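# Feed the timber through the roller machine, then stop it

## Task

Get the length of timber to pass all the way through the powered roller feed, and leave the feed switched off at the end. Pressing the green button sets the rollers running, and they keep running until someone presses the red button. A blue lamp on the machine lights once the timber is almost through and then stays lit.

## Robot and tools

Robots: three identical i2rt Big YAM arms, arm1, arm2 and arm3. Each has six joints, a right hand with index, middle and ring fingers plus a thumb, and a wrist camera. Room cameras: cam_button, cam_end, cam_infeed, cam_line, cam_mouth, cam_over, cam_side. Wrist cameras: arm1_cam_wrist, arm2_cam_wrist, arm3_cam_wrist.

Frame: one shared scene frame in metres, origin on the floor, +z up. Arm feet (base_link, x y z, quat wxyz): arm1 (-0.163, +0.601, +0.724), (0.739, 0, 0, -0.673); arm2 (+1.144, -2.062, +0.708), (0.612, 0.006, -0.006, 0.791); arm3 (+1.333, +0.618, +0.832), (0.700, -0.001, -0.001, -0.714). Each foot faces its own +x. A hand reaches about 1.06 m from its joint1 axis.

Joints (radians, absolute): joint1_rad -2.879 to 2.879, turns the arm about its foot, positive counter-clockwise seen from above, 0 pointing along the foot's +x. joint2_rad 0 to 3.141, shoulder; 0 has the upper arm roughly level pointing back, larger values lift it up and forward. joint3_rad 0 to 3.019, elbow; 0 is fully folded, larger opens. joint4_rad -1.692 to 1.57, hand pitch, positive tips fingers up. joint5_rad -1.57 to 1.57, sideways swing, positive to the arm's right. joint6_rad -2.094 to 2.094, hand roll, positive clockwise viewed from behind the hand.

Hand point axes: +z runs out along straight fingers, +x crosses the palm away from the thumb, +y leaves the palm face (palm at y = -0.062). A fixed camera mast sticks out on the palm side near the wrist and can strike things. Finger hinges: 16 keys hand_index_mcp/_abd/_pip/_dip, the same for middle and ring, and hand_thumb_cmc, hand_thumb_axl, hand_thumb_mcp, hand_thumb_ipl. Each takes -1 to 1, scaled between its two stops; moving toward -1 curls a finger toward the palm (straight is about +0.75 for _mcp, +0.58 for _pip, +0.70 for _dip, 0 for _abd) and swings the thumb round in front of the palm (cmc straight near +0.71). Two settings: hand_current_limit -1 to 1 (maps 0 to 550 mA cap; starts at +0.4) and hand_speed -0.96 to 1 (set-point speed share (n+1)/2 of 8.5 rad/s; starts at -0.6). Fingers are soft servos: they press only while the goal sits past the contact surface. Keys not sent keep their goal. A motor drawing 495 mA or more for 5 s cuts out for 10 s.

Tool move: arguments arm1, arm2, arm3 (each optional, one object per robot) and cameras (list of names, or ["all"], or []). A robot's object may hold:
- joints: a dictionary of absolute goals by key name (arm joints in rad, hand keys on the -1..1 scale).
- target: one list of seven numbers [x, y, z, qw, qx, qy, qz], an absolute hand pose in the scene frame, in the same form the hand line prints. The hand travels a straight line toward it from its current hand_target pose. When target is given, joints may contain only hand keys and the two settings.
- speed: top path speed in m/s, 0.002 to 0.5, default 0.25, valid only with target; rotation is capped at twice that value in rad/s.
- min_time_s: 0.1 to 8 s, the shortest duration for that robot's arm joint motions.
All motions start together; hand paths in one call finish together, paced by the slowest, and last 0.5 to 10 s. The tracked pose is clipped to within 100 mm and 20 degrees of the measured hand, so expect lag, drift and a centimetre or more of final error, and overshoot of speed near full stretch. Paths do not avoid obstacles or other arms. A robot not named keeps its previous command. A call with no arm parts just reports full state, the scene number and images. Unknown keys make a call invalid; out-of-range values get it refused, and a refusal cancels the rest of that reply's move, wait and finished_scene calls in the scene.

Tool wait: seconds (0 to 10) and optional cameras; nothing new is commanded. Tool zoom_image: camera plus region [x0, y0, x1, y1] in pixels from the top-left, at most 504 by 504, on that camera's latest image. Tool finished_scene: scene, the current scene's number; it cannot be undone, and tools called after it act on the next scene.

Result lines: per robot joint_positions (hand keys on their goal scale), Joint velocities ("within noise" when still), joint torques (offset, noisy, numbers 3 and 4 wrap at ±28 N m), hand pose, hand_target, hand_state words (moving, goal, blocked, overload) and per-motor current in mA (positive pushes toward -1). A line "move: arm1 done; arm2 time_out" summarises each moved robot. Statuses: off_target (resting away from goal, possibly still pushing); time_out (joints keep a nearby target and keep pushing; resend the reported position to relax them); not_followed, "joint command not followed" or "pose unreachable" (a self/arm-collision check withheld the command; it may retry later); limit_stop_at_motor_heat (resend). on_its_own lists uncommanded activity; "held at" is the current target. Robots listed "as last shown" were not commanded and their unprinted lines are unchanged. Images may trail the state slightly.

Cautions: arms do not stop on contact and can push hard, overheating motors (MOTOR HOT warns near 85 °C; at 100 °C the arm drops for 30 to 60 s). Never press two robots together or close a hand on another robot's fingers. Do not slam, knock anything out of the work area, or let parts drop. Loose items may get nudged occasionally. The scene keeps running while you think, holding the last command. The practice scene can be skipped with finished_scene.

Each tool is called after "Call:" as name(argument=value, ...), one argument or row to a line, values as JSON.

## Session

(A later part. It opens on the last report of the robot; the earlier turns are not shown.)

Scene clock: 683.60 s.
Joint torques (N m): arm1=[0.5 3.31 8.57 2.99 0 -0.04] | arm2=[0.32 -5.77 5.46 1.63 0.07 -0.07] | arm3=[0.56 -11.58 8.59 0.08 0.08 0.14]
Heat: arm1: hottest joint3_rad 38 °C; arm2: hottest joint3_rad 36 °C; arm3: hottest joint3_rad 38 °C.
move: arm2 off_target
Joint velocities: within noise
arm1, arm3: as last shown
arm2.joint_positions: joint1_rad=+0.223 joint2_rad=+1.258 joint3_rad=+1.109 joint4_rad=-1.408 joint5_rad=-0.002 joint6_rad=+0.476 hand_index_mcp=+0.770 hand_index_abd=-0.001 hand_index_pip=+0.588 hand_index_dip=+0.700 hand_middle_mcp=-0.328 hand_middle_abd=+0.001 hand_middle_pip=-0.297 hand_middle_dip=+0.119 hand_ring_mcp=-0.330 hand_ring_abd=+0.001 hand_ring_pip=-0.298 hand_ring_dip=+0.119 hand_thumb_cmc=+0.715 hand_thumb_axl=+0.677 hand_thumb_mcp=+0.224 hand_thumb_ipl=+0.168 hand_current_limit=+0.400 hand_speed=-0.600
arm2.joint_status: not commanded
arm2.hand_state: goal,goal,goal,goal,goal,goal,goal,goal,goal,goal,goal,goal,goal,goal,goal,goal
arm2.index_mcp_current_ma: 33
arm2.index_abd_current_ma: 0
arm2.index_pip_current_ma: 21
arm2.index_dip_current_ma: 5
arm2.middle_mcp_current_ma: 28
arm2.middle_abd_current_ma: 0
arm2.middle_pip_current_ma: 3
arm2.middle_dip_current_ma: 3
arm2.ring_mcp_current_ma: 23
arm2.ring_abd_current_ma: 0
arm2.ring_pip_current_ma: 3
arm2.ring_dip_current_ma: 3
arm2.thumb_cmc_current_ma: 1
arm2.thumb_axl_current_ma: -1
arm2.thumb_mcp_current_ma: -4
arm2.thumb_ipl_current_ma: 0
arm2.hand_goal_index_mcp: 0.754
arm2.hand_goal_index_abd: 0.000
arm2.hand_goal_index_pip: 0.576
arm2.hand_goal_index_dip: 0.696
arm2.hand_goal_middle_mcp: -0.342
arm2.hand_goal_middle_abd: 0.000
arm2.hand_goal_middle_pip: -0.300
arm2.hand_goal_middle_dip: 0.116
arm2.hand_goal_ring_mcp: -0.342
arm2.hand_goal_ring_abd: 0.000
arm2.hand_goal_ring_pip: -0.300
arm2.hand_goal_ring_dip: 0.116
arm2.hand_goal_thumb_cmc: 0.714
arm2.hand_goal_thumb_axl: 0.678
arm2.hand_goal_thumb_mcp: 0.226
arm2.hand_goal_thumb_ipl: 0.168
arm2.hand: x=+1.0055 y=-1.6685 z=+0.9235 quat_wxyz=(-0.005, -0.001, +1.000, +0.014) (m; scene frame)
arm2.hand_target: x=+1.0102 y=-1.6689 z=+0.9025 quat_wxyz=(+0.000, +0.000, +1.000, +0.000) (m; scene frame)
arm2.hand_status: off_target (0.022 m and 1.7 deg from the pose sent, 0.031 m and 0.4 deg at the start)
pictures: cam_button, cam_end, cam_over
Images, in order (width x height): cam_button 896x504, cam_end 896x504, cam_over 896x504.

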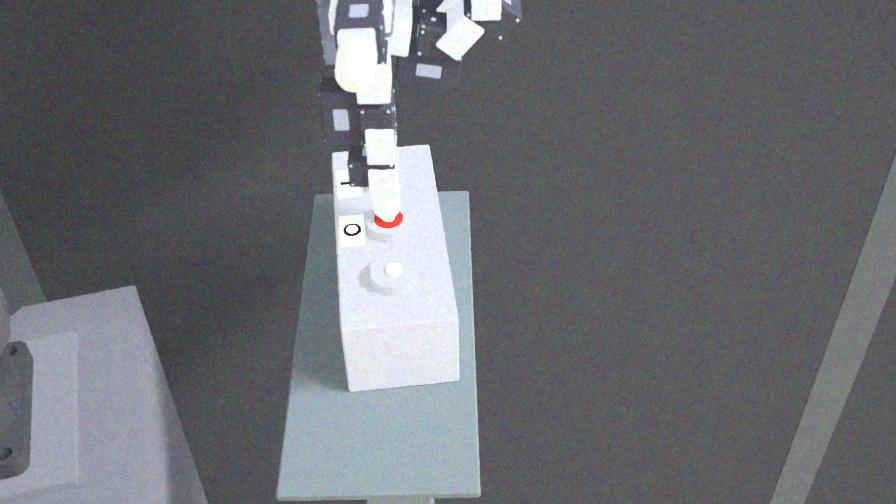

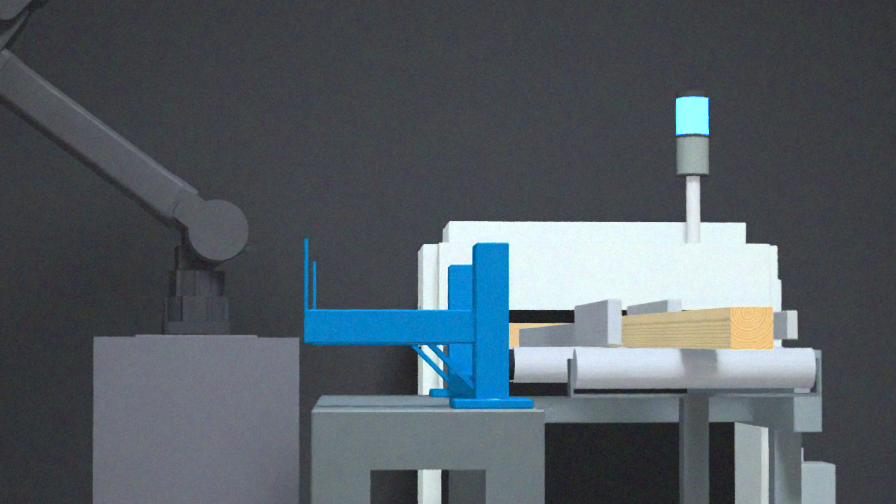

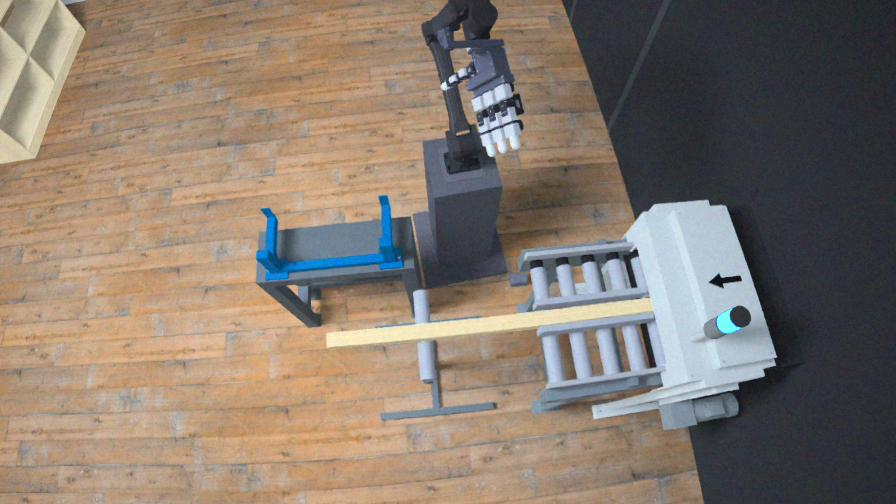

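Call:
move(
  arm2={"target": [1.010, -1.70, 1.0, 0, 0, 1, 0], "speed": 0.2},
  arm1={"target": [-0.27, -0.05, 1.0, 0, 1, 0, 0], "speed": 0.25},
  cameras=["cam_over", "cam_end", "cam_side", "arm1_cam_wrist"],
)

Scene clock: 706.27 s.
Joint torques (N m): arm1=[2.14 -17.79 11.38 -0.13 0.17 -0.11] | arm2=[2.02 -7.12 12.05 0.18 0.18 0.12] | arm3=[0.67 -11.46 8.62 0.08 0.09 0.15]
Heat: arm1: hottest joint3_rad 39 °C; arm2: hottest joint3_rad 36 °C; arm3: hottest joint3_rad 38 °C.
move: arm1 off_target; arm2 off_target
Joint velocities: within noise
arm1.joint_positions: joint1_rad=-0.257 joint2_rad=+1.838 joint3_rad=+1.931 joint4_rad=-1.684 joint5_rad=-0.004 joint6_rad=-0.135 hand_index_mcp=+0.754 hand_index_abd=+0.001 hand_index_pip=+0.577 hand_index_dip=+0.696 hand_middle_mcp=+0.754 hand_middle_abd=+0.001 hand_middle_pip=+0.577 hand_middle_dip=+0.696 hand_ring_mcp=+0.754 hand_ring_abd=+0.001 hand_ring_pip=+0.577 hand_ring_dip=+0.696 hand_thumb_cmc=+0.715 hand_thumb_axl=+0.677 hand_thumb_mcp=+0.223 hand_thumb_ipl=+0.168 hand_current_limit=+0.400 hand_speed=-0.600
arm1.joint_status: not commanded
arm1.hand_state: goal,goal,goal,goal,goal,goal,goal,goal,goal,goal,goal,goal,goal,goal,goal,goal
arm1.index_mcp_current_ma: 0
arm1.index_abd_current_ma: 0
arm1.index_pip_current_ma: 0
arm1.index_dip_current_ma: 0
arm1.middle_mcp_current_ma: 0
arm1.middle_abd_current_ma: 0
arm1.middle_pip_current_ma: 0
arm1.middle_dip_current_ma: 0
arm1.ring_mcp_current_ma: 0
arm1.ring_abd_current_ma: 0
arm1.ring_pip_current_ma: 0
arm1.ring_dip_current_ma: 0
arm1.thumb_cmc_current_ma: 0
arm1.thumb_axl_current_ma: 0
arm1.thumb_mcp_current_ma: -1
arm1.thumb_ipl_current_ma: 0
arm1.hand_goal_index_mcp: 0.754
arm1.hand_goal_index_abd: 0.000
arm1.hand_goal_index_pip: 0.576
arm1.hand_goal_index_dip: 0.696
arm1.hand_goal_middle_mcp: 0.754
arm1.hand_goal_middle_abd: 0.000
arm1.hand_goal_middle_pip: 0.576
arm1.hand_goal_middle_dip: 0.696
arm1.hand_goal_ring_mcp: 0.754
arm1.hand_goal_ring_abd: 0.000
arm1.hand_goal_ring_pip: 0.576
arm1.hand_goal_ring_dip: 0.696
arm1.hand_goal_thumb_cmc: 0.714
arm1.hand_goal_thumb_axl: 0.678
arm1.hand_goal_thumb_mcp: 0.226
arm1.hand_goal_thumb_ipl: 0.168
arm1.hand: x=-0.2798 y=-0.0384 z=+0.9880 quat_wxyz=(-0.010, +1.000, -0.014, +0.003) (m; scene frame)
arm1.hand_target: x=-0.2698 y=-0.0492 z=+0.9999 quat_wxyz=(+0.001, +1.000, +0.000, +0.000) (m; scene frame)
arm1.hand_status: off_target (0.019 m and 2.0 deg from the pose sent, 0.522 m and 81.2 deg at the start)
arm2.joint_positions: joint1_rad=+0.239 joint2_rad=+1.198 joint3_rad=+1.205 joint4_rad=-1.647 joint5_rad=-0.006 joint6_rad=+0.496 hand_index_mcp=+0.748 hand_index_abd=-0.003 hand_index_pip=+0.572 hand_index_dip=+0.693 hand_middle_mcp=-0.328 hand_middle_abd=+0.001 hand_middle_pip=-0.297 hand_middle_dip=+0.119 hand_ring_mcp=-0.330 hand_ring_abd=+0.001 hand_ring_pip=-0.298 hand_ring_dip=+0.119 hand_thumb_cmc=+0.715 hand_thumb_axl=+0.677 hand_thumb_mcp=+0.224 hand_thumb_ipl=+0.168 hand_current_limit=+0.400 hand_speed=-0.600
arm2.joint_status: not commanded
arm2.hand_state: goal,goal,goal,goal,goal,goal,goal,goal,goal,goal,goal,goal,goal,goal,goal,goal
arm2.index_mcp_current_ma: -9
arm2.index_abd_current_ma: -3
arm2.index_pip_current_ma: -5
arm2.index_dip_current_ma: -3
arm2.middle_mcp_current_ma: 28
arm2.middle_abd_current_ma: 0
arm2.middle_pip_current_ma: 3
arm2.middle_dip_current_ma: 3
arm2.ring_mcp_current_ma: 23
arm2.ring_abd_current_ma: 0
arm2.ring_pip_current_ma: 3
arm2.ring_dip_current_ma: 3
arm2.thumb_cmc_current_ma: 1
arm2.thumb_axl_current_ma: -1
arm2.thumb_mcp_current_ma: -4
arm2.thumb_ipl_current_ma: 0
arm2.hand_goal_index_mcp: 0.754
arm2.hand_goal_index_abd: 0.000
arm2.hand_goal_index_pip: 0.576
arm2.hand_goal_index_dip: 0.696
arm2.hand_goal_middle_mcp: -0.342
arm2.hand_goal_middle_abd: 0.000
arm2.hand_goal_middle_pip: -0.300
arm2.hand_goal_middle_dip: 0.116
arm2.hand_goal_ring_mcp: -0.342
arm2.hand_goal_ring_abd: 0.000
arm2.hand_goal_ring_pip: -0.300
arm2.hand_goal_ring_dip: 0.116
arm2.hand_goal_thumb_cmc: 0.714
arm2.hand_goal_thumb_axl: 0.678
arm2.hand_goal_thumb_mcp: 0.226
arm2.hand_goal_thumb_ipl: 0.168
arm2.hand: x=+1.0189 y=-1.7069 z=+0.9733 quat_wxyz=(+0.012, +0.001, +1.000, -0.023) (m; scene frame)
arm2.hand_target: x=+1.0106 y=-1.7009 z=+0.9997 quat_wxyz=(+0.000, +0.000, +1.000, +0.000) (m; scene frame)
arm2.hand_status: off_target (0.029 m and 3.1 deg from the pose sent, 0.083 m and 1.7 deg at the start)
arm3: as last shown
pictures: arm1_cam_wrist, cam_end, cam_over, cam_side
Images, in order (width x height): arm1_cam_wrist 672x504, cam_end 896x504, cam_over 896x504, cam_side 896x504.

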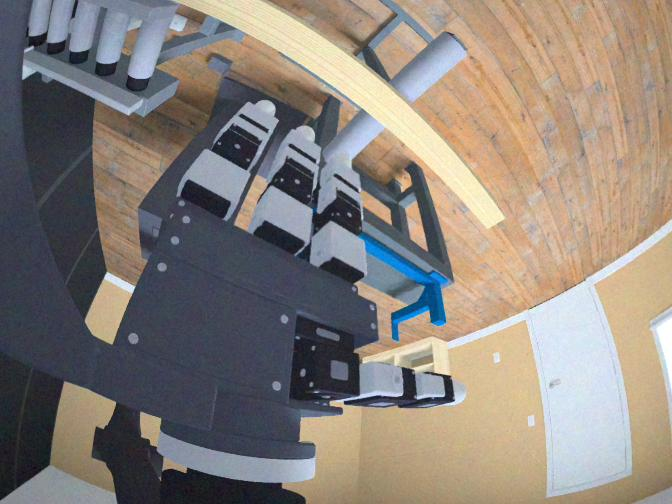

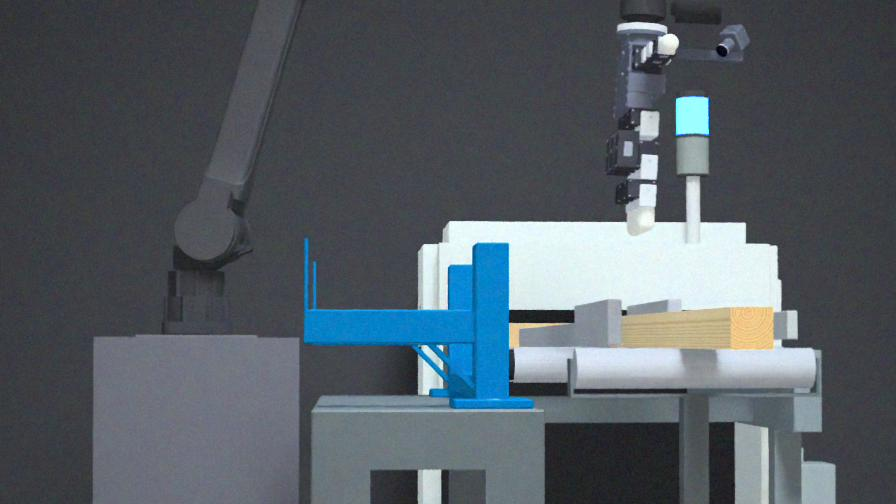

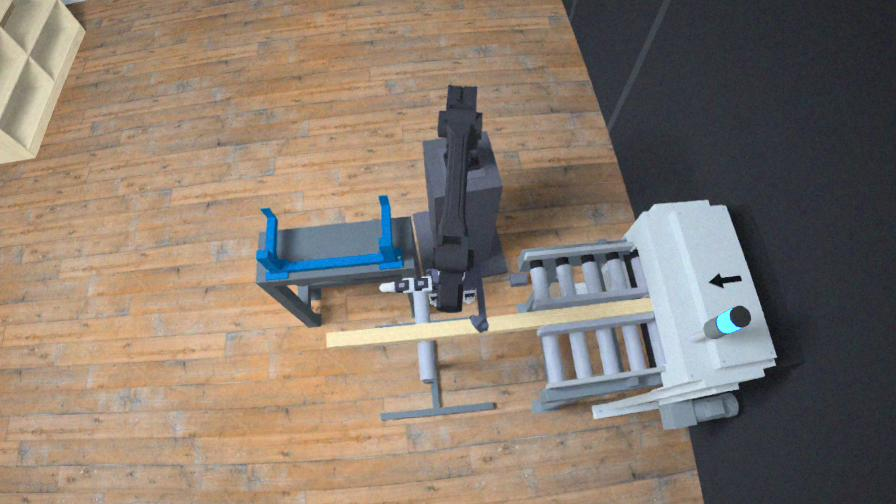

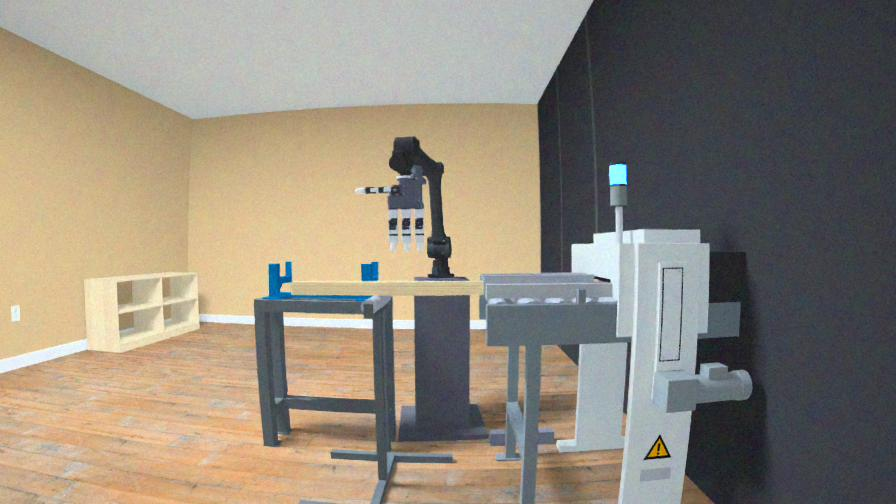

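Call:
zoom_image(
  camera="cam_end",
  region=[490, 290, 830, 400],
)

Call:
move(
  cameras=["cam_mouth"],
)

Call:
zoom_image(
  camera="cam_mouth",
  region=[180, 90, 560, 260],
)

Call:
zoom_image(
  camera="cam_over",
  region=[500, 180, 800, 430],
)

Scaled by 1.482 from the camera's 896x504 image, which has a finer 1280x720 frame.

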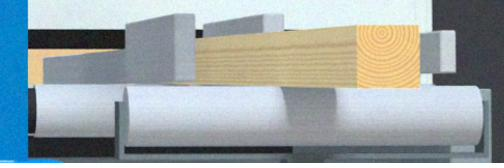

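Scene clock: 721.50 s.
Joint torques (N m): arm1=[2.02 -17.79 11.25 -0.12 0.17 -0.08] | arm2=[2.14 -7 12.05 0.18 0.18 0.13] | arm3=[0.56 -11.22 8.61 0.03 0.09 0.13]
Heat: arm1: hottest joint3_rad 40 °C; arm2: hottest joint3_rad 38 °C; arm3: hottest joint3_rad 38 °C.
Joint velocities: within noise
arm1.joint_positions: joint1_rad=-0.257 joint2_rad=+1.838 joint3_rad=+1.931 joint4_rad=-1.684 joint5_rad=-0.004 joint6_rad=-0.135 hand_index_mcp=+0.754 hand_index_abd=+0.001 hand_index_pip=+0.577 hand_index_dip=+0.696 hand_middle_mcp=+0.754 hand_middle_abd=+0.001 hand_middle_pip=+0.577 hand_middle_dip=+0.696 hand_ring_mcp=+0.754 hand_ring_abd=+0.001 hand_ring_pip=+0.577 hand_ring_dip=+0.696 hand_thumb_cmc=+0.715 hand_thumb_axl=+0.677 hand_thumb_mcp=+0.223 hand_thumb_ipl=+0.168 hand_current_limit=+0.400 hand_speed=-0.600
arm1.joint_status: not commanded
arm1.hand_state: goal,goal,goal,goal,goal,goal,goal,goal,goal,goal,goal,goal,goal,goal,goal,goal
arm1.index_mcp_current_ma: 0
arm1.index_abd_current_ma: 0
arm1.index_pip_current_ma: 0
arm1.index_dip_current_ma: 0
arm1.middle_mcp_current_ma: 0
arm1.middle_abd_current_ma: 0
arm1.middle_pip_current_ma: 0
arm1.middle_dip_current_ma: 0
arm1.ring_mcp_current_ma: 0
arm1.ring_abd_current_ma: 0
arm1.ring_pip_current_ma: 0
arm1.ring_dip_current_ma: 0
arm1.thumb_cmc_current_ma: 0
arm1.thumb_axl_current_ma: 0
arm1.thumb_mcp_current_ma: -1
arm1.thumb_ipl_current_ma: 0
arm1.hand_goal_index_mcp: 0.754
arm1.hand_goal_index_abd: 0.000
arm1.hand_goal_index_pip: 0.576
arm1.hand_goal_index_dip: 0.696
arm1.hand_goal_middle_mcp: 0.754
arm1.hand_goal_middle_abd: 0.000
arm1.hand_goal_middle_pip: 0.576
arm1.hand_goal_middle_dip: 0.696
arm1.hand_goal_ring_mcp: 0.754
arm1.hand_goal_ring_abd: 0.000
arm1.hand_goal_ring_pip: 0.576
arm1.hand_goal_ring_dip: 0.696
arm1.hand_goal_thumb_cmc: 0.714
arm1.hand_goal_thumb_axl: 0.678
arm1.hand_goal_thumb_mcp: 0.226
arm1.hand_goal_thumb_ipl: 0.168
arm1.hand: x=-0.2798 y=-0.0384 z=+0.9880 quat_wxyz=(-0.010, +1.000, -0.014, +0.003) (m; scene frame)
arm1.hand_target: x=-0.2698 y=-0.0493 z=+0.9999 quat_wxyz=(+0.001, +1.000, +0.000, +0.000) (m; scene frame)
arm1.hand_status: off_target (0.019 m and 2.0 deg from the pose sent, 0.522 m and 81.2 deg at the start)
arm2.joint_positions: joint1_rad=+0.239 joint2_rad=+1.198 joint3_rad=+1.205 joint4_rad=-1.647 joint5_rad=-0.006 joint6_rad=+0.496 hand_index_mcp=+0.748 hand_index_abd=-0.003 hand_index_pip=+0.572 hand_index_dip=+0.693 hand_middle_mcp=-0.328 hand_middle_abd=+0.001 hand_middle_pip=-0.297 hand_middle_dip=+0.119 hand_ring_mcp=-0.330 hand_ring_abd=+0.001 hand_ring_pip=-0.298 hand_ring_dip=+0.119 hand_thumb_cmc=+0.715 hand_thumb_axl=+0.677 hand_thumb_mcp=+0.224 hand_thumb_ipl=+0.168 hand_current_limit=+0.400 hand_speed=-0.600
arm2.joint_status: not commanded
arm2.hand_state: goal,goal,goal,goal,goal,goal,goal,goal,goal,goal,goal,goal,goal,goal,goal,goal
arm2.index_mcp_current_ma: -9
arm2.index_abd_current_ma: -3
arm2.index_pip_current_ma: -5
arm2.index_dip_current_ma: -3
arm2.middle_mcp_current_ma: 28
arm2.middle_abd_current_ma: 0
arm2.middle_pip_current_ma: 3
arm2.middle_dip_current_ma: 3
arm2.ring_mcp_current_ma: 23
arm2.ring_abd_current_ma: 0
arm2.ring_pip_current_ma: 3
arm2.ring_dip_current_ma: 3
arm2.thumb_cmc_current_ma: 1
arm2.thumb_axl_current_ma: -1
arm2.thumb_mcp_current_ma: -4
arm2.thumb_ipl_current_ma: 0
arm2.hand_goal_index_mcp: 0.754
arm2.hand_goal_index_abd: 0.000
arm2.hand_goal_index_pip: 0.576
arm2.hand_goal_index_dip: 0.696
arm2.hand_goal_middle_mcp: -0.342
arm2.hand_goal_middle_abd: 0.000
arm2.hand_goal_middle_pip: -0.300
arm2.hand_goal_middle_dip: 0.116
arm2.hand_goal_ring_mcp: -0.342
arm2.hand_goal_ring_abd: 0.000
arm2.hand_goal_ring_pip: -0.300
arm2.hand_goal_ring_dip: 0.116
arm2.hand_goal_thumb_cmc: 0.714
arm2.hand_goal_thumb_axl: 0.678
arm2.hand_goal_thumb_mcp: 0.226
arm2.hand_goal_thumb_ipl: 0.168
arm2.hand: x=+1.0189 y=-1.7069 z=+0.9733 quat_wxyz=(+0.012, +0.001, +1.000, -0.023) (m; scene frame)
arm2.hand_target: x=+1.0106 y=-1.7009 z=+0.9997 quat_wxyz=(+0.000, +0.000, +1.000, +0.000) (m; scene frame)
arm2.hand_status: off_target (0.029 m and 3.1 deg from the pose sent, 0.083 m and 1.7 deg at the start)
arm3.joint_positions: joint1_rad=-0.150 joint2_rad=+1.457 joint3_rad=+0.940 joint4_rad=-1.075 joint5_rad=-0.003 joint6_rad=-0.168 hand_index_mcp=+0.759 hand_index_abd=-0.002 hand_index_pip=-0.781 hand_index_dip=+0.699 hand_middle_mcp=+0.759 hand_middle_abd=+0.000 hand_middle_pip=-0.783 hand_middle_dip=+0.700 hand_ring_mcp=+0.758 hand_ring_abd=+0.002 hand_ring_pip=-0.783 hand_ring_dip=+0.700 hand_thumb_cmc=-0.573 hand_thumb_axl=+0.676 hand_thumb_mcp=+0.214 hand_thumb_ipl=+0.163 hand_current_limit=+0.400 hand_speed=-0.600
arm3.joint_status: not commanded
arm3.hand_state: goal,goal,goal,goal,goal,goal,goal,goal,goal,goal,goal,goal,goal,goal,goal,goal
arm3.index_mcp_current_ma: 4
arm3.index_abd_current_ma: -1
arm3.index_pip_current_ma: 8
arm3.index_dip_current_ma: 2
arm3.middle_mcp_current_ma: 4
arm3.middle_abd_current_ma: 0
arm3.middle_pip_current_ma: 6
arm3.middle_dip_current_ma: 2
arm3.ring_mcp_current_ma: 3
arm3.ring_abd_current_ma: 1
arm3.ring_pip_current_ma: 6
arm3.ring_dip_current_ma: 2
arm3.thumb_cmc_current_ma: -2
arm3.thumb_axl_current_ma: -2
arm3.thumb_mcp_current_ma: -19
arm3.thumb_ipl_current_ma: -5
arm3.hand_goal_index_mcp: 0.754
arm3.hand_goal_index_abd: 0.000
arm3.hand_goal_index_pip: -0.790
arm3.hand_goal_index_dip: 0.696
arm3.hand_goal_middle_mcp: 0.754
arm3.hand_goal_middle_abd: 0.000
arm3.hand_goal_middle_pip: -0.790
arm3.hand_goal_middle_dip: 0.696
arm3.hand_goal_ring_mcp: 0.754
arm3.hand_goal_ring_abd: 0.000
arm3.hand_goal_ring_pip: -0.790
arm3.hand_goal_ring_dip: 0.696
arm3.hand_goal_thumb_cmc: -0.570
arm3.hand_goal_thumb_axl: 0.678
arm3.hand_goal_thumb_mcp: 0.226
arm3.hand_goal_thumb_ipl: 0.168
arm3.hand: x=+1.2470 y=+0.1653 z=+0.9094 quat_wxyz=(-0.009, +1.000, -0.001, +0.003) (m; scene frame)
arm3.hand_target: x=+1.2501 y=+0.1601 z=+0.9201 quat_wxyz=(+0.000, +1.000, +0.000, +0.000) (m; scene frame)
arm3.hand_status: not commanded
pictures: cam_mouth
Images, in order (width x height): cam_mouth 896x504.

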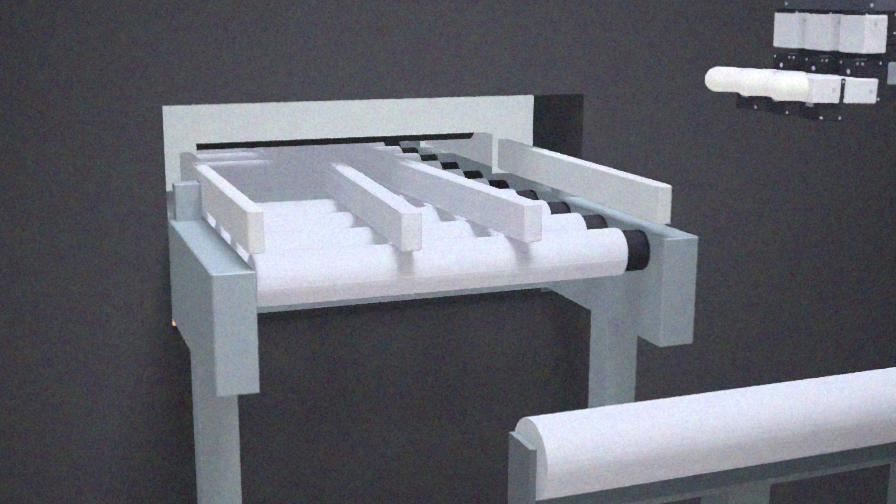

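Scaled by 1.326 from the camera's 896x504 image, which has a finer 1280x720 frame.

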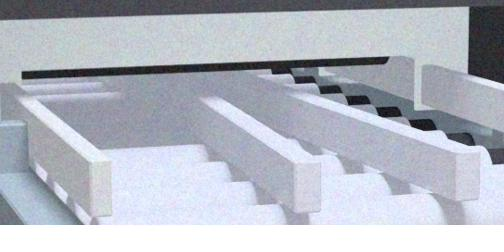

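This scene's latest camera images include none from cam_over. They are from: cam_mouth. cam_over's image comes with the result of a call that names it in "cameras".

Call:
move(
  arm1={"target": [-0.09, -0.088, 0.92, 0, 1, 0, 0], "speed": 0.15},
  cameras=["cam_over", "cam_end", "cam_side", "arm1_cam_wrist"],
)

Call:
zoom_image(
  camera="cam_end",
  region=[490, 200, 830, 400],
)

Call:
zoom_image(
  camera="cam_over",
  region=[500, 180, 800, 430],
)

Scene clock: 744.30 s.
Joint torques (N m): arm1=[1.14 -19.02 9.89 0.75 0.16 0.17] | arm2=[2.14 -7.06 12.04 0.17 0.18 0.13] | arm3=[0.32 -11.58 8.57 0.01 0.09 0.12]
Heat: arm1: hottest joint3_rad 41 °C; arm2: hottest joint3_rad 40 °C; arm3: hottest joint3_rad 38 °C.
move: arm1 off_target
Joint velocities: within noise
arm1.joint_positions: joint1_rad=+0.059 joint2_rad=+1.946 joint3_rad=+1.908 joint4_rad=-1.551 joint5_rad=-0.003 joint6_rad=+0.147 hand_index_mcp=+0.754 hand_index_abd=+0.001 hand_index_pip=+0.577 hand_index_dip=+0.696 hand_middle_mcp=+0.754 hand_middle_abd=+0.001 hand_middle_pip=+0.577 hand_middle_dip=+0.696 hand_ring_mcp=+0.754 hand_ring_abd=+0.001 hand_ring_pip=+0.577 hand_ring_dip=+0.696 hand_thumb_cmc=+0.715 hand_thumb_axl=+0.677 hand_thumb_mcp=+0.223 hand_thumb_ipl=+0.168 hand_current_limit=+0.400 hand_speed=-0.600
arm1.joint_status: not commanded
arm1.hand_state: goal,goal,goal,goal,goal,goal,goal,goal,goal,goal,goal,goal,goal,goal,goal,goal
arm1.index_mcp_current_ma: 0
arm1.index_abd_current_ma: 0
arm1.index_pip_current_ma: 0
arm1.index_dip_current_ma: 0
arm1.middle_mcp_current_ma: 0
arm1.middle_abd_current_ma: 0
arm1.middle_pip_current_ma: 0
arm1.middle_dip_current_ma: 0
arm1.ring_mcp_current_ma: 0
arm1.ring_abd_current_ma: 0
arm1.ring_pip_current_ma: 0
arm1.ring_dip_current_ma: 0
arm1.thumb_cmc_current_ma: 0
arm1.thumb_axl_current_ma: 0
arm1.thumb_mcp_current_ma: -1
arm1.thumb_ipl_current_ma: 0
arm1.hand_goal_index_mcp: 0.754
arm1.hand_goal_index_abd: 0.000
arm1.hand_goal_index_pip: 0.576
arm1.hand_goal_index_dip: 0.696
arm1.hand_goal_middle_mcp: 0.754
arm1.hand_goal_middle_abd: 0.000
arm1.hand_goal_middle_pip: 0.576
arm1.hand_goal_middle_dip: 0.696
arm1.hand_goal_ring_mcp: 0.754
arm1.hand_goal_ring_abd: 0.000
arm1.hand_goal_ring_pip: 0.576
arm1.hand_goal_ring_dip: 0.696
arm1.hand_goal_thumb_cmc: 0.714
arm1.hand_goal_thumb_axl: 0.678
arm1.hand_goal_thumb_mcp: 0.226
arm1.hand_goal_thumb_ipl: 0.168
arm1.hand: x=-0.0940 y=-0.0779 z=+0.9182 quat_wxyz=(-0.010, +1.000, +0.003, +0.000) (m; scene frame)
arm1.hand_target: x=-0.0901 y=-0.0877 z=+0.9199 quat_wxyz=(+0.000, +1.000, +0.000, +0.000) (m; scene frame)
arm1.hand_status: off_target (0.011 m and 1.2 deg from the pose sent, 0.208 m and 2.0 deg at the start)
arm2, arm3: as last shown
pictures: arm1_cam_wrist, cam_end, cam_over, cam_side
Images, in order (width x height): arm1_cam_wrist 672x504, cam_end 896x504, cam_over 896x504, cam_side 896x504.

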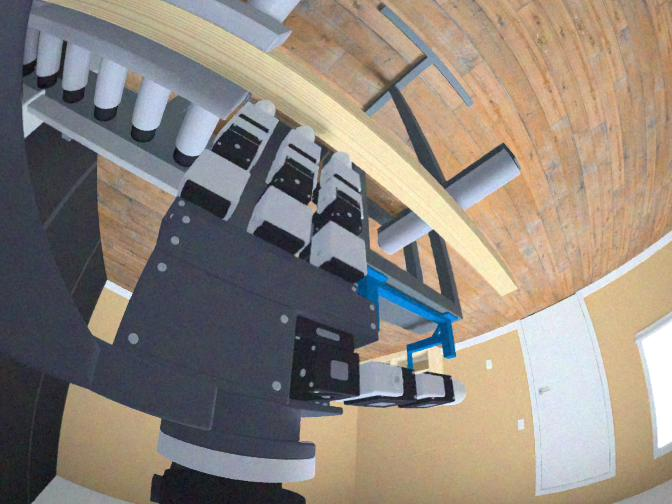

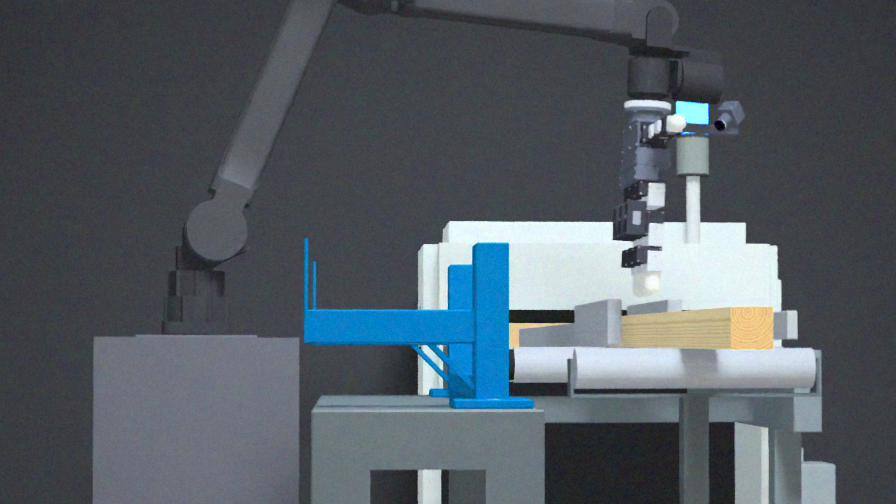

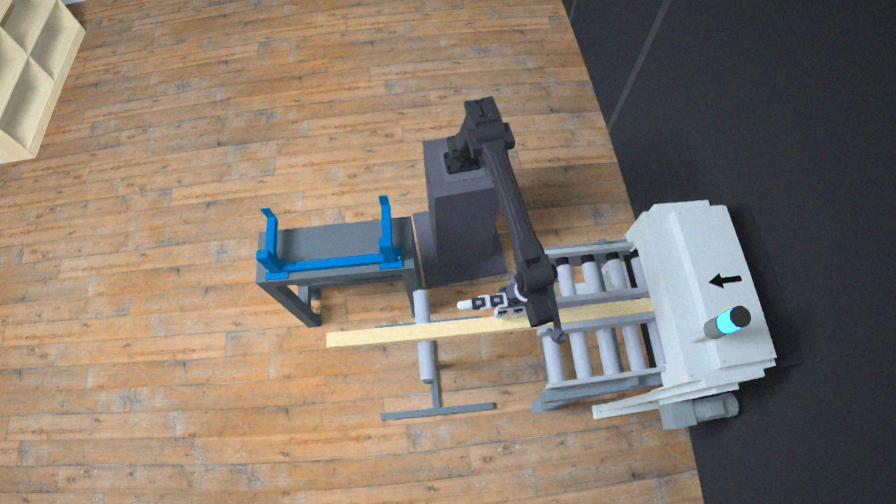

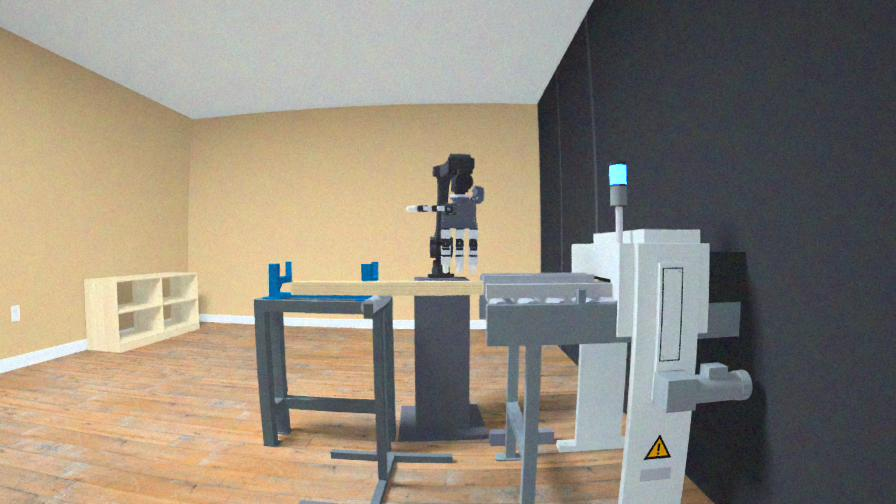

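Scaled by 1.482 from the camera's 896x504 image, which has a finer 1280x720 frame.

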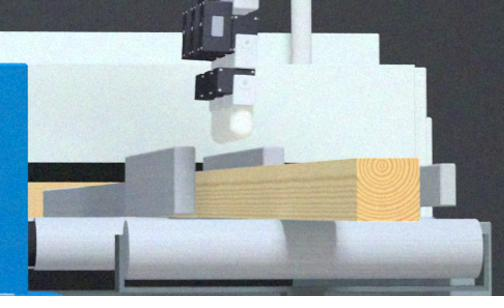

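Scaled by 1.680 from the camera's 896x504 image, which has a finer 1280x720 frame.

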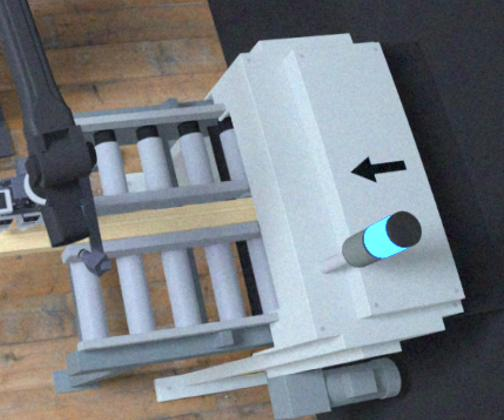

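Call:
move(
  arm1={"target": [-0.09, -0.088, 0.872, 0, 1, 0, 0], "speed": 0.05},
  cameras=["cam_end"],
)

Call:
zoom_image(
  camera="cam_end",
  region=[490, 200, 830, 400],
)

Scene clock: 751.83 s.
Joint torques (N m): arm1=[1.08 -18.32 6.93 1.28 0.17 0.17] | arm2=[2.08 -7.06 12.04 0.17 0.18 0.13] | arm3=[0.26 -11.34 8.62 0.01 0.07 0.14]
Heat: arm1: hottest joint3_rad 41 °C; arm2: hottest joint3_rad 41 °C; arm3: hottest joint3_rad 38 °C.
move: arm1 off_target
Joint velocities: within noise
arm1.joint_positions: joint1_rad=+0.059 joint2_rad=+1.948 joint3_rad=+1.841 joint4_rad=-1.441 joint5_rad=-0.003 joint6_rad=+0.147 hand_index_mcp=+0.754 hand_index_abd=+0.001 hand_index_pip=+0.577 hand_index_dip=+0.696 hand_middle_mcp=+0.755 hand_middle_abd=+0.001 hand_middle_pip=+0.577 hand_middle_dip=+0.696 hand_ring_mcp=+0.763 hand_ring_abd=+0.004 hand_ring_pip=+0.582 hand_ring_dip=+0.698 hand_thumb_cmc=+0.715 hand_thumb_axl=+0.677 hand_thumb_mcp=+0.223 hand_thumb_ipl=+0.168 hand_current_limit=+0.400 hand_speed=-0.600
arm1.joint_status: not commanded
arm1.hand_state: goal,goal,goal,goal,goal,goal,goal,goal,goal,goal,goal,goal,goal,goal,goal,goal
arm1.index_mcp_current_ma: 0
arm1.index_abd_current_ma: 0
arm1.index_pip_current_ma: 0
arm1.index_dip_current_ma: 0
arm1.middle_mcp_current_ma: 0
arm1.middle_abd_current_ma: 0
arm1.middle_pip_current_ma: 0
arm1.middle_dip_current_ma: 0
arm1.ring_mcp_current_ma: 4
arm1.ring_abd_current_ma: 1
arm1.ring_pip_current_ma: 2
arm1.ring_dip_current_ma: 0
arm1.thumb_cmc_current_ma: 0
arm1.thumb_axl_current_ma: 0
arm1.thumb_mcp_current_ma: -1
arm1.thumb_ipl_current_ma: 0
arm1.hand_goal_index_mcp: 0.754
arm1.hand_goal_index_abd: 0.000
arm1.hand_goal_index_pip: 0.576
arm1.hand_goal_index_dip: 0.696
arm1.hand_goal_middle_mcp: 0.754
arm1.hand_goal_middle_abd: 0.000
arm1.hand_goal_middle_pip: 0.576
arm1.hand_goal_middle_dip: 0.696
arm1.hand_goal_ring_mcp: 0.754
arm1.hand_goal_ring_abd: 0.000
arm1.hand_goal_ring_pip: 0.576
arm1.hand_goal_ring_dip: 0.696
arm1.hand_goal_thumb_cmc: 0.714
arm1.hand_goal_thumb_axl: 0.678
arm1.hand_goal_thumb_mcp: 0.226
arm1.hand_goal_thumb_ipl: 0.168
arm1.hand: x=-0.0927 y=-0.0869 z=+0.8956 quat_wxyz=(+0.011, +1.000, +0.003, +0.003) (m; scene frame)
arm1.hand_target: x=-0.0902 y=-0.0873 z=+0.8722 quat_wxyz=(+0.000, +1.000, +0.000, +0.000) (m; scene frame)
arm1.hand_status: off_target (0.024 m and 1.4 deg from the pose sent, 0.048 m and 1.2 deg at the start)
arm2, arm3: as last shown
pictures: cam_end
Images, in order (width x height): cam_end 896x504.

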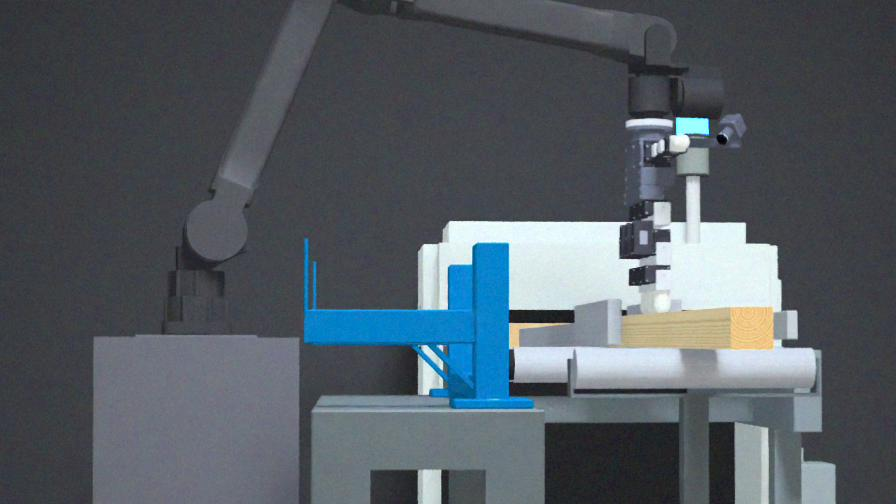

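Scaled by 1.482 from the camera's 896x504 image, which has a finer 1280x720 frame.

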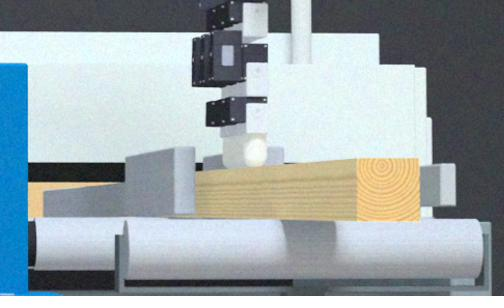

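Call:
move(
  arm1={"target": [-0.21, -0.086, 0.868, 0, 1, 0, 0], "speed": 0.05},
  cameras=["cam_over", "cam_end", "cam_side"],
)

Call:
zoom_image(
  camera="cam_over",
  region=[300, 180, 800, 430],
)

Scene clock: 756.80 s.
Joint torques (N m): arm1=[-0.79 -18.08 6.56 1.16 0.53 -0.1] | arm2=[2.14 -7.06 12.04 0.16 0.18 0.12] | arm3=[0.38 -11.46 8.61 0.05 0.09 0.13]
Heat: arm1: hottest joint3_rad 41 °C; arm2: hottest joint3_rad 41 °C; arm3: hottest joint3_rad 38 °C.
move: arm1 off_target
Joint velocities: within noise
arm1.joint_positions: joint1_rad=-0.110 joint2_rad=+1.924 joint3_rad=+1.799 joint4_rad=-1.413 joint5_rad=-0.012 joint6_rad=-0.028 hand_index_mcp=+0.754 hand_index_abd=-0.044 hand_index_pip=+0.577 hand_index_dip=+0.696 hand_middle_mcp=+0.754 hand_middle_abd=-0.015 hand_middle_pip=+0.577 hand_middle_dip=+0.696 hand_ring_mcp=+0.754 hand_ring_abd=-0.001 hand_ring_pip=+0.578 hand_ring_dip=+0.698 hand_thumb_cmc=+0.715 hand_thumb_axl=+0.677 hand_thumb_mcp=+0.223 hand_thumb_ipl=+0.168 hand_current_limit=+0.400 hand_speed=-0.600
arm1.joint_status: not commanded
arm1.hand_state: goal,blocked,goal,goal,goal,goal,goal,goal,goal,goal,goal,goal,goal,goal,goal,goal
arm1.index_mcp_current_ma: 0
arm1.index_abd_current_ma: -40
arm1.index_pip_current_ma: 0
arm1.index_dip_current_ma: 0
arm1.middle_mcp_current_ma: 0
arm1.middle_abd_current_ma: -6
arm1.middle_pip_current_ma: 0
arm1.middle_dip_current_ma: 0
arm1.ring_mcp_current_ma: 0
arm1.ring_abd_current_ma: 0
arm1.ring_pip_current_ma: 0
arm1.ring_dip_current_ma: 0
arm1.thumb_cmc_current_ma: 0
arm1.thumb_axl_current_ma: 0
arm1.thumb_mcp_current_ma: -1
arm1.thumb_ipl_current_ma: 0
arm1.hand_goal_index_mcp: 0.754
arm1.hand_goal_index_abd: 0.000
arm1.hand_goal_index_pip: 0.576
arm1.hand_goal_index_dip: 0.696
arm1.hand_goal_middle_mcp: 0.754
arm1.hand_goal_middle_abd: 0.000
arm1.hand_goal_middle_pip: 0.576
arm1.hand_goal_middle_dip: 0.696
arm1.hand_goal_ring_mcp: 0.754
arm1.hand_goal_ring_abd: 0.000
arm1.hand_goal_ring_pip: 0.576
arm1.hand_goal_ring_dip: 0.696
arm1.hand_goal_thumb_cmc: 0.714
arm1.hand_goal_thumb_axl: 0.678
arm1.hand_goal_thumb_mcp: 0.226
arm1.hand_goal_thumb_ipl: 0.168
arm1.hand: x=-0.1934 y=-0.0877 z=+0.8943 quat_wxyz=(+0.017, +1.000, +0.006, +0.006) (m; scene frame)
arm1.hand_target: x=-0.2098 y=-0.0850 z=+0.8685 quat_wxyz=(+0.000, +1.000, +0.000, +0.000) (m; scene frame)
arm1.hand_status: off_target (0.031 m and 2.1 deg from the pose sent, 0.121 m and 1.4 deg at the start)
arm2, arm3: as last shown
pictures: cam_end, cam_over, cam_side
Images, in order (width x height): cam_end 896x504, cam_over 896x504, cam_side 896x504.

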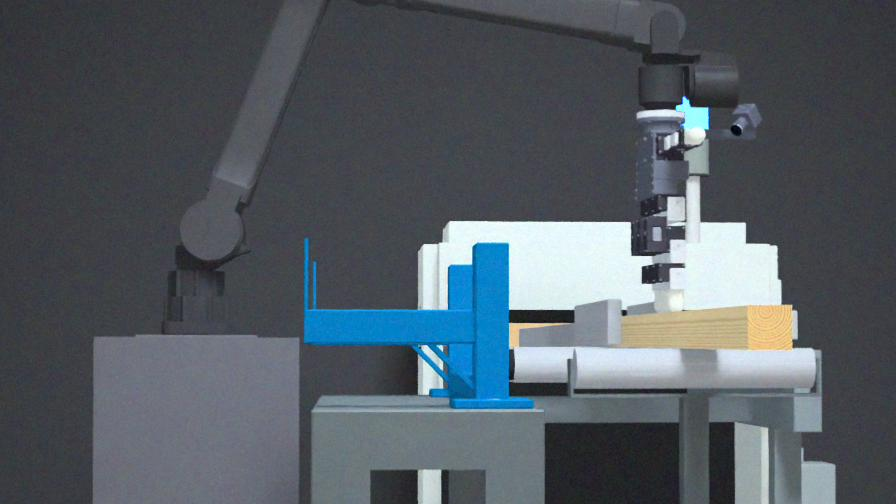

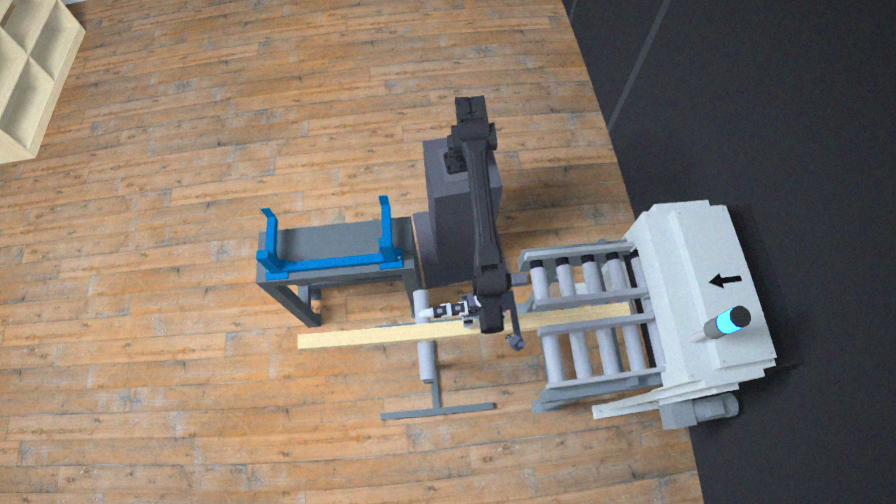

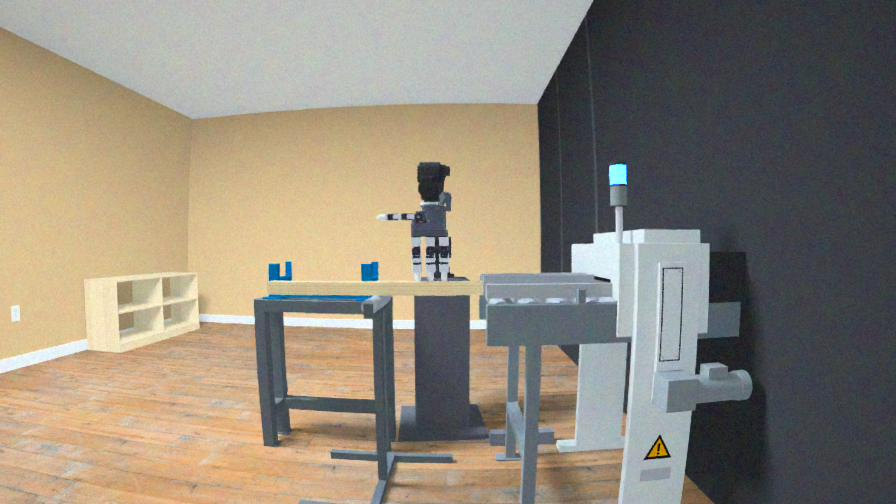

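Scaled by 1.008 from the camera's 896x504 image, which has a finer 1280x720 frame.

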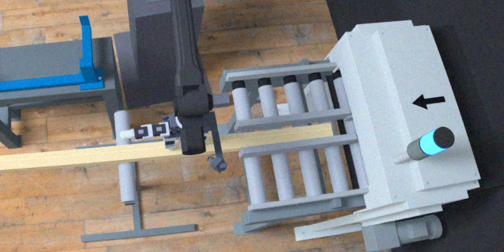

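Call:
move(
  arm1={"target": [-0.20, -0.084, 0.96, 0, 1, 0, 0], "speed": 0.1},
  cameras=["cam_over", "cam_end", "cam_side", "cam_button"],
)

Call:
zoom_image(
  camera="cam_over",
  region=[300, 180, 800, 430],
)

Scene clock: 761.60 s.
Joint torques (N m): arm1=[0.26 -19.9 11.4 -0.12 0.19 0.12] | arm2=[2.14 -7.06 12.05 0.17 0.18 0.12] | arm3=[0.44 -11.22 8.61 0.08 0.09 0.14]
Heat: arm1: hottest joint3_rad 41 °C; arm2: hottest joint3_rad 41 °C; arm3: hottest joint3_rad 39 °C.
move: arm1 off_target
Joint velocities: within noise
arm1.joint_positions: joint1_rad=-0.110 joint2_rad=+1.923 joint3_rad=+1.937 joint4_rad=-1.617 joint5_rad=-0.004 joint6_rad=-0.028 hand_index_mcp=+0.748 hand_index_abd=-0.003 hand_index_pip=+0.573 hand_index_dip=+0.695 hand_middle_mcp=+0.749 hand_middle_abd=-0.004 hand_middle_pip=+0.572 hand_middle_dip=+0.694 hand_ring_mcp=+0.749 hand_ring_abd=-0.001 hand_ring_pip=+0.573 hand_ring_dip=+0.695 hand_thumb_cmc=+0.715 hand_thumb_axl=+0.677 hand_thumb_mcp=+0.223 hand_thumb_ipl=+0.168 hand_current_limit=+0.400 hand_speed=-0.600
arm1.joint_status: not commanded
arm1.hand_state: goal,goal,goal,goal,goal,goal,goal,goal,goal,goal,goal,goal,goal,goal,goal,goal
arm1.index_mcp_current_ma: -2
arm1.index_abd_current_ma: 0
arm1.index_pip_current_ma: 0
arm1.index_dip_current_ma: 0
arm1.middle_mcp_current_ma: -1
arm1.middle_abd_current_ma: -1
arm1.middle_pip_current_ma: -1
arm1.middle_dip_current_ma: 0
arm1.ring_mcp_current_ma: -1
arm1.ring_abd_current_ma: 0
arm1.ring_pip_current_ma: -1
arm1.ring_dip_current_ma: 0
arm1.thumb_cmc_current_ma: 0
arm1.thumb_axl_current_ma: 0
arm1.thumb_mcp_current_ma: -1
arm1.thumb_ipl_current_ma: 0
arm1.hand_goal_index_mcp: 0.754
arm1.hand_goal_index_abd: 0.000
arm1.hand_goal_index_pip: 0.576
arm1.hand_goal_index_dip: 0.696
arm1.hand_goal_middle_mcp: 0.754
arm1.hand_goal_middle_abd: 0.000
arm1.hand_goal_middle_pip: 0.576
arm1.hand_goal_middle_dip: 0.696
arm1.hand_goal_ring_mcp: 0.754
arm1.hand_goal_ring_abd: 0.000
arm1.hand_goal_ring_pip: 0.576
arm1.hand_goal_ring_dip: 0.696
arm1.hand_goal_thumb_cmc: 0.714
arm1.hand_goal_thumb_axl: 0.678
arm1.hand_goal_thumb_mcp: 0.226
arm1.hand_goal_thumb_ipl: 0.168
arm1.hand: x=-0.1946 y=-0.0744 z=+0.9419 quat_wxyz=(-0.016, +1.000, +0.006, +0.002) (m; scene frame)
arm1.hand_target: x=-0.2001 y=-0.0831 z=+0.9598 quat_wxyz=(+0.000, +1.000, +0.000, +0.000) (m; scene frame)
arm1.hand_status: off_target (0.021 m and 1.9 deg from the pose sent, 0.066 m and 2.1 deg at the start)
arm2, arm3: as last shown
pictures: cam_button, cam_end, cam_over, cam_side
Images, in order (width x height): cam_button 896x504, cam_end 896x504, cam_over 896x504, cam_side 896x504.

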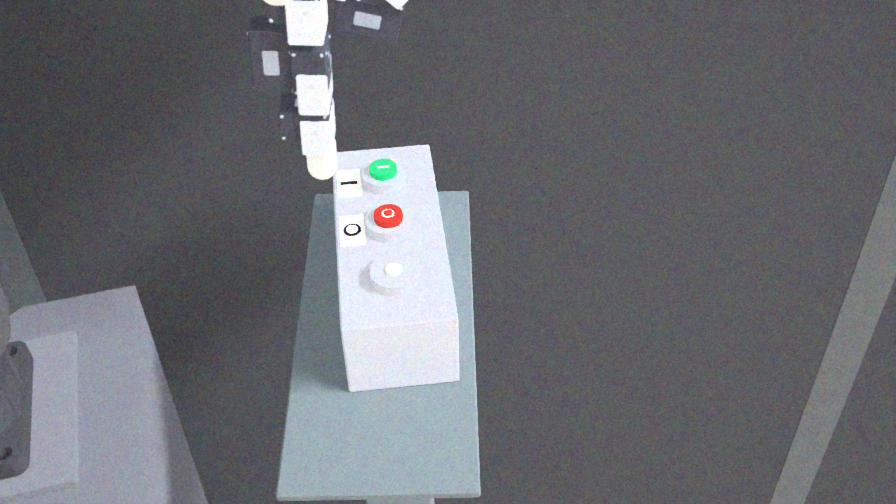

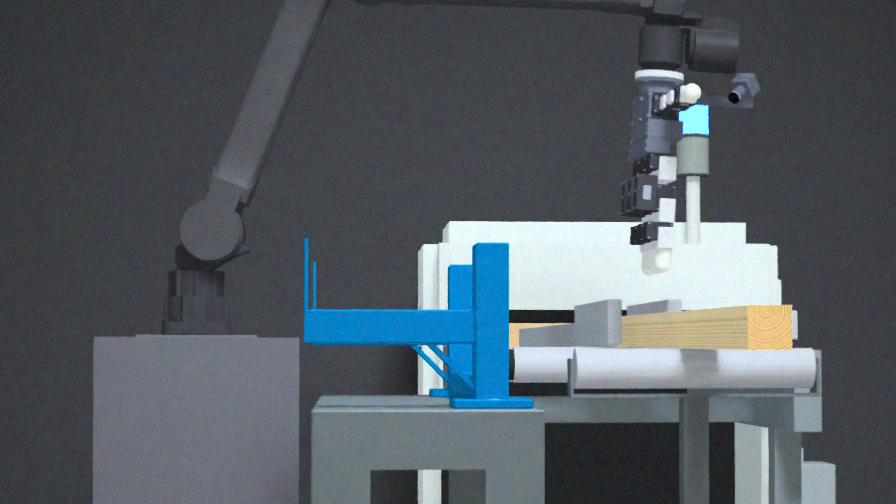

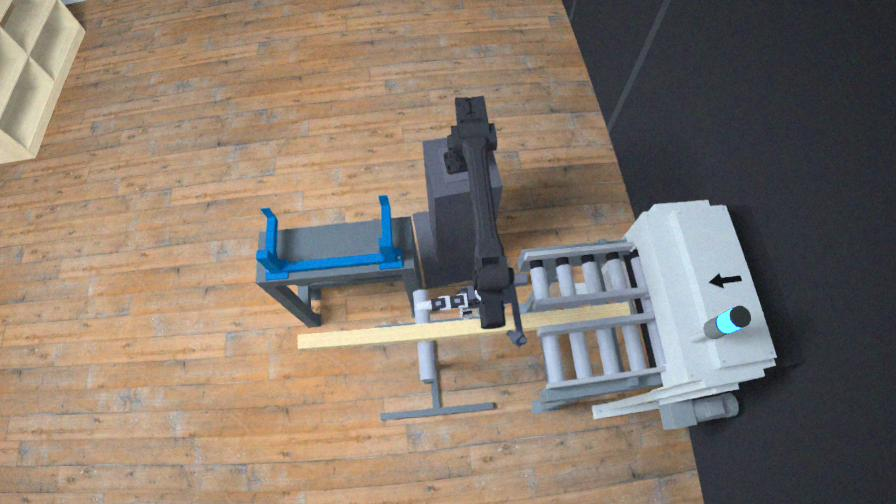

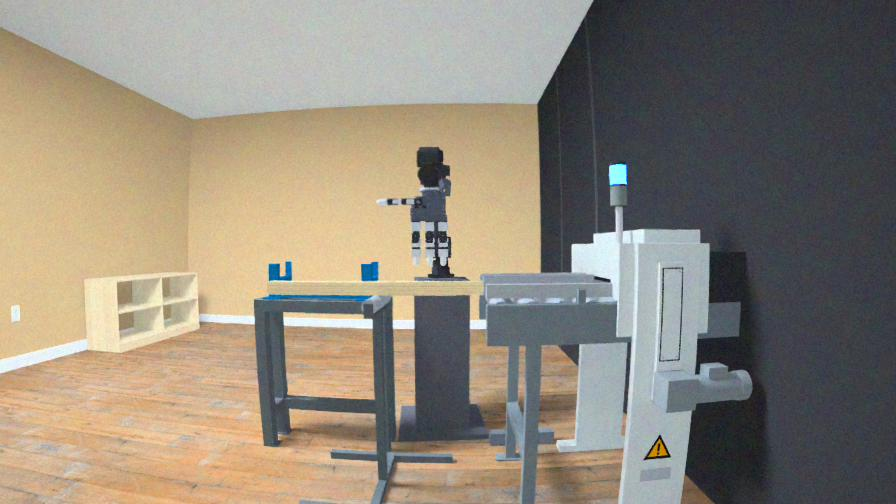

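Scaled by 1.008 from the camera's 896x504 image, which has a finer 1280x720 frame.

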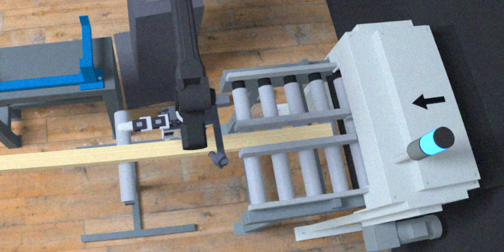

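Call:
finished_scene(
  scene=1,
)

The scene is finished: the task was done.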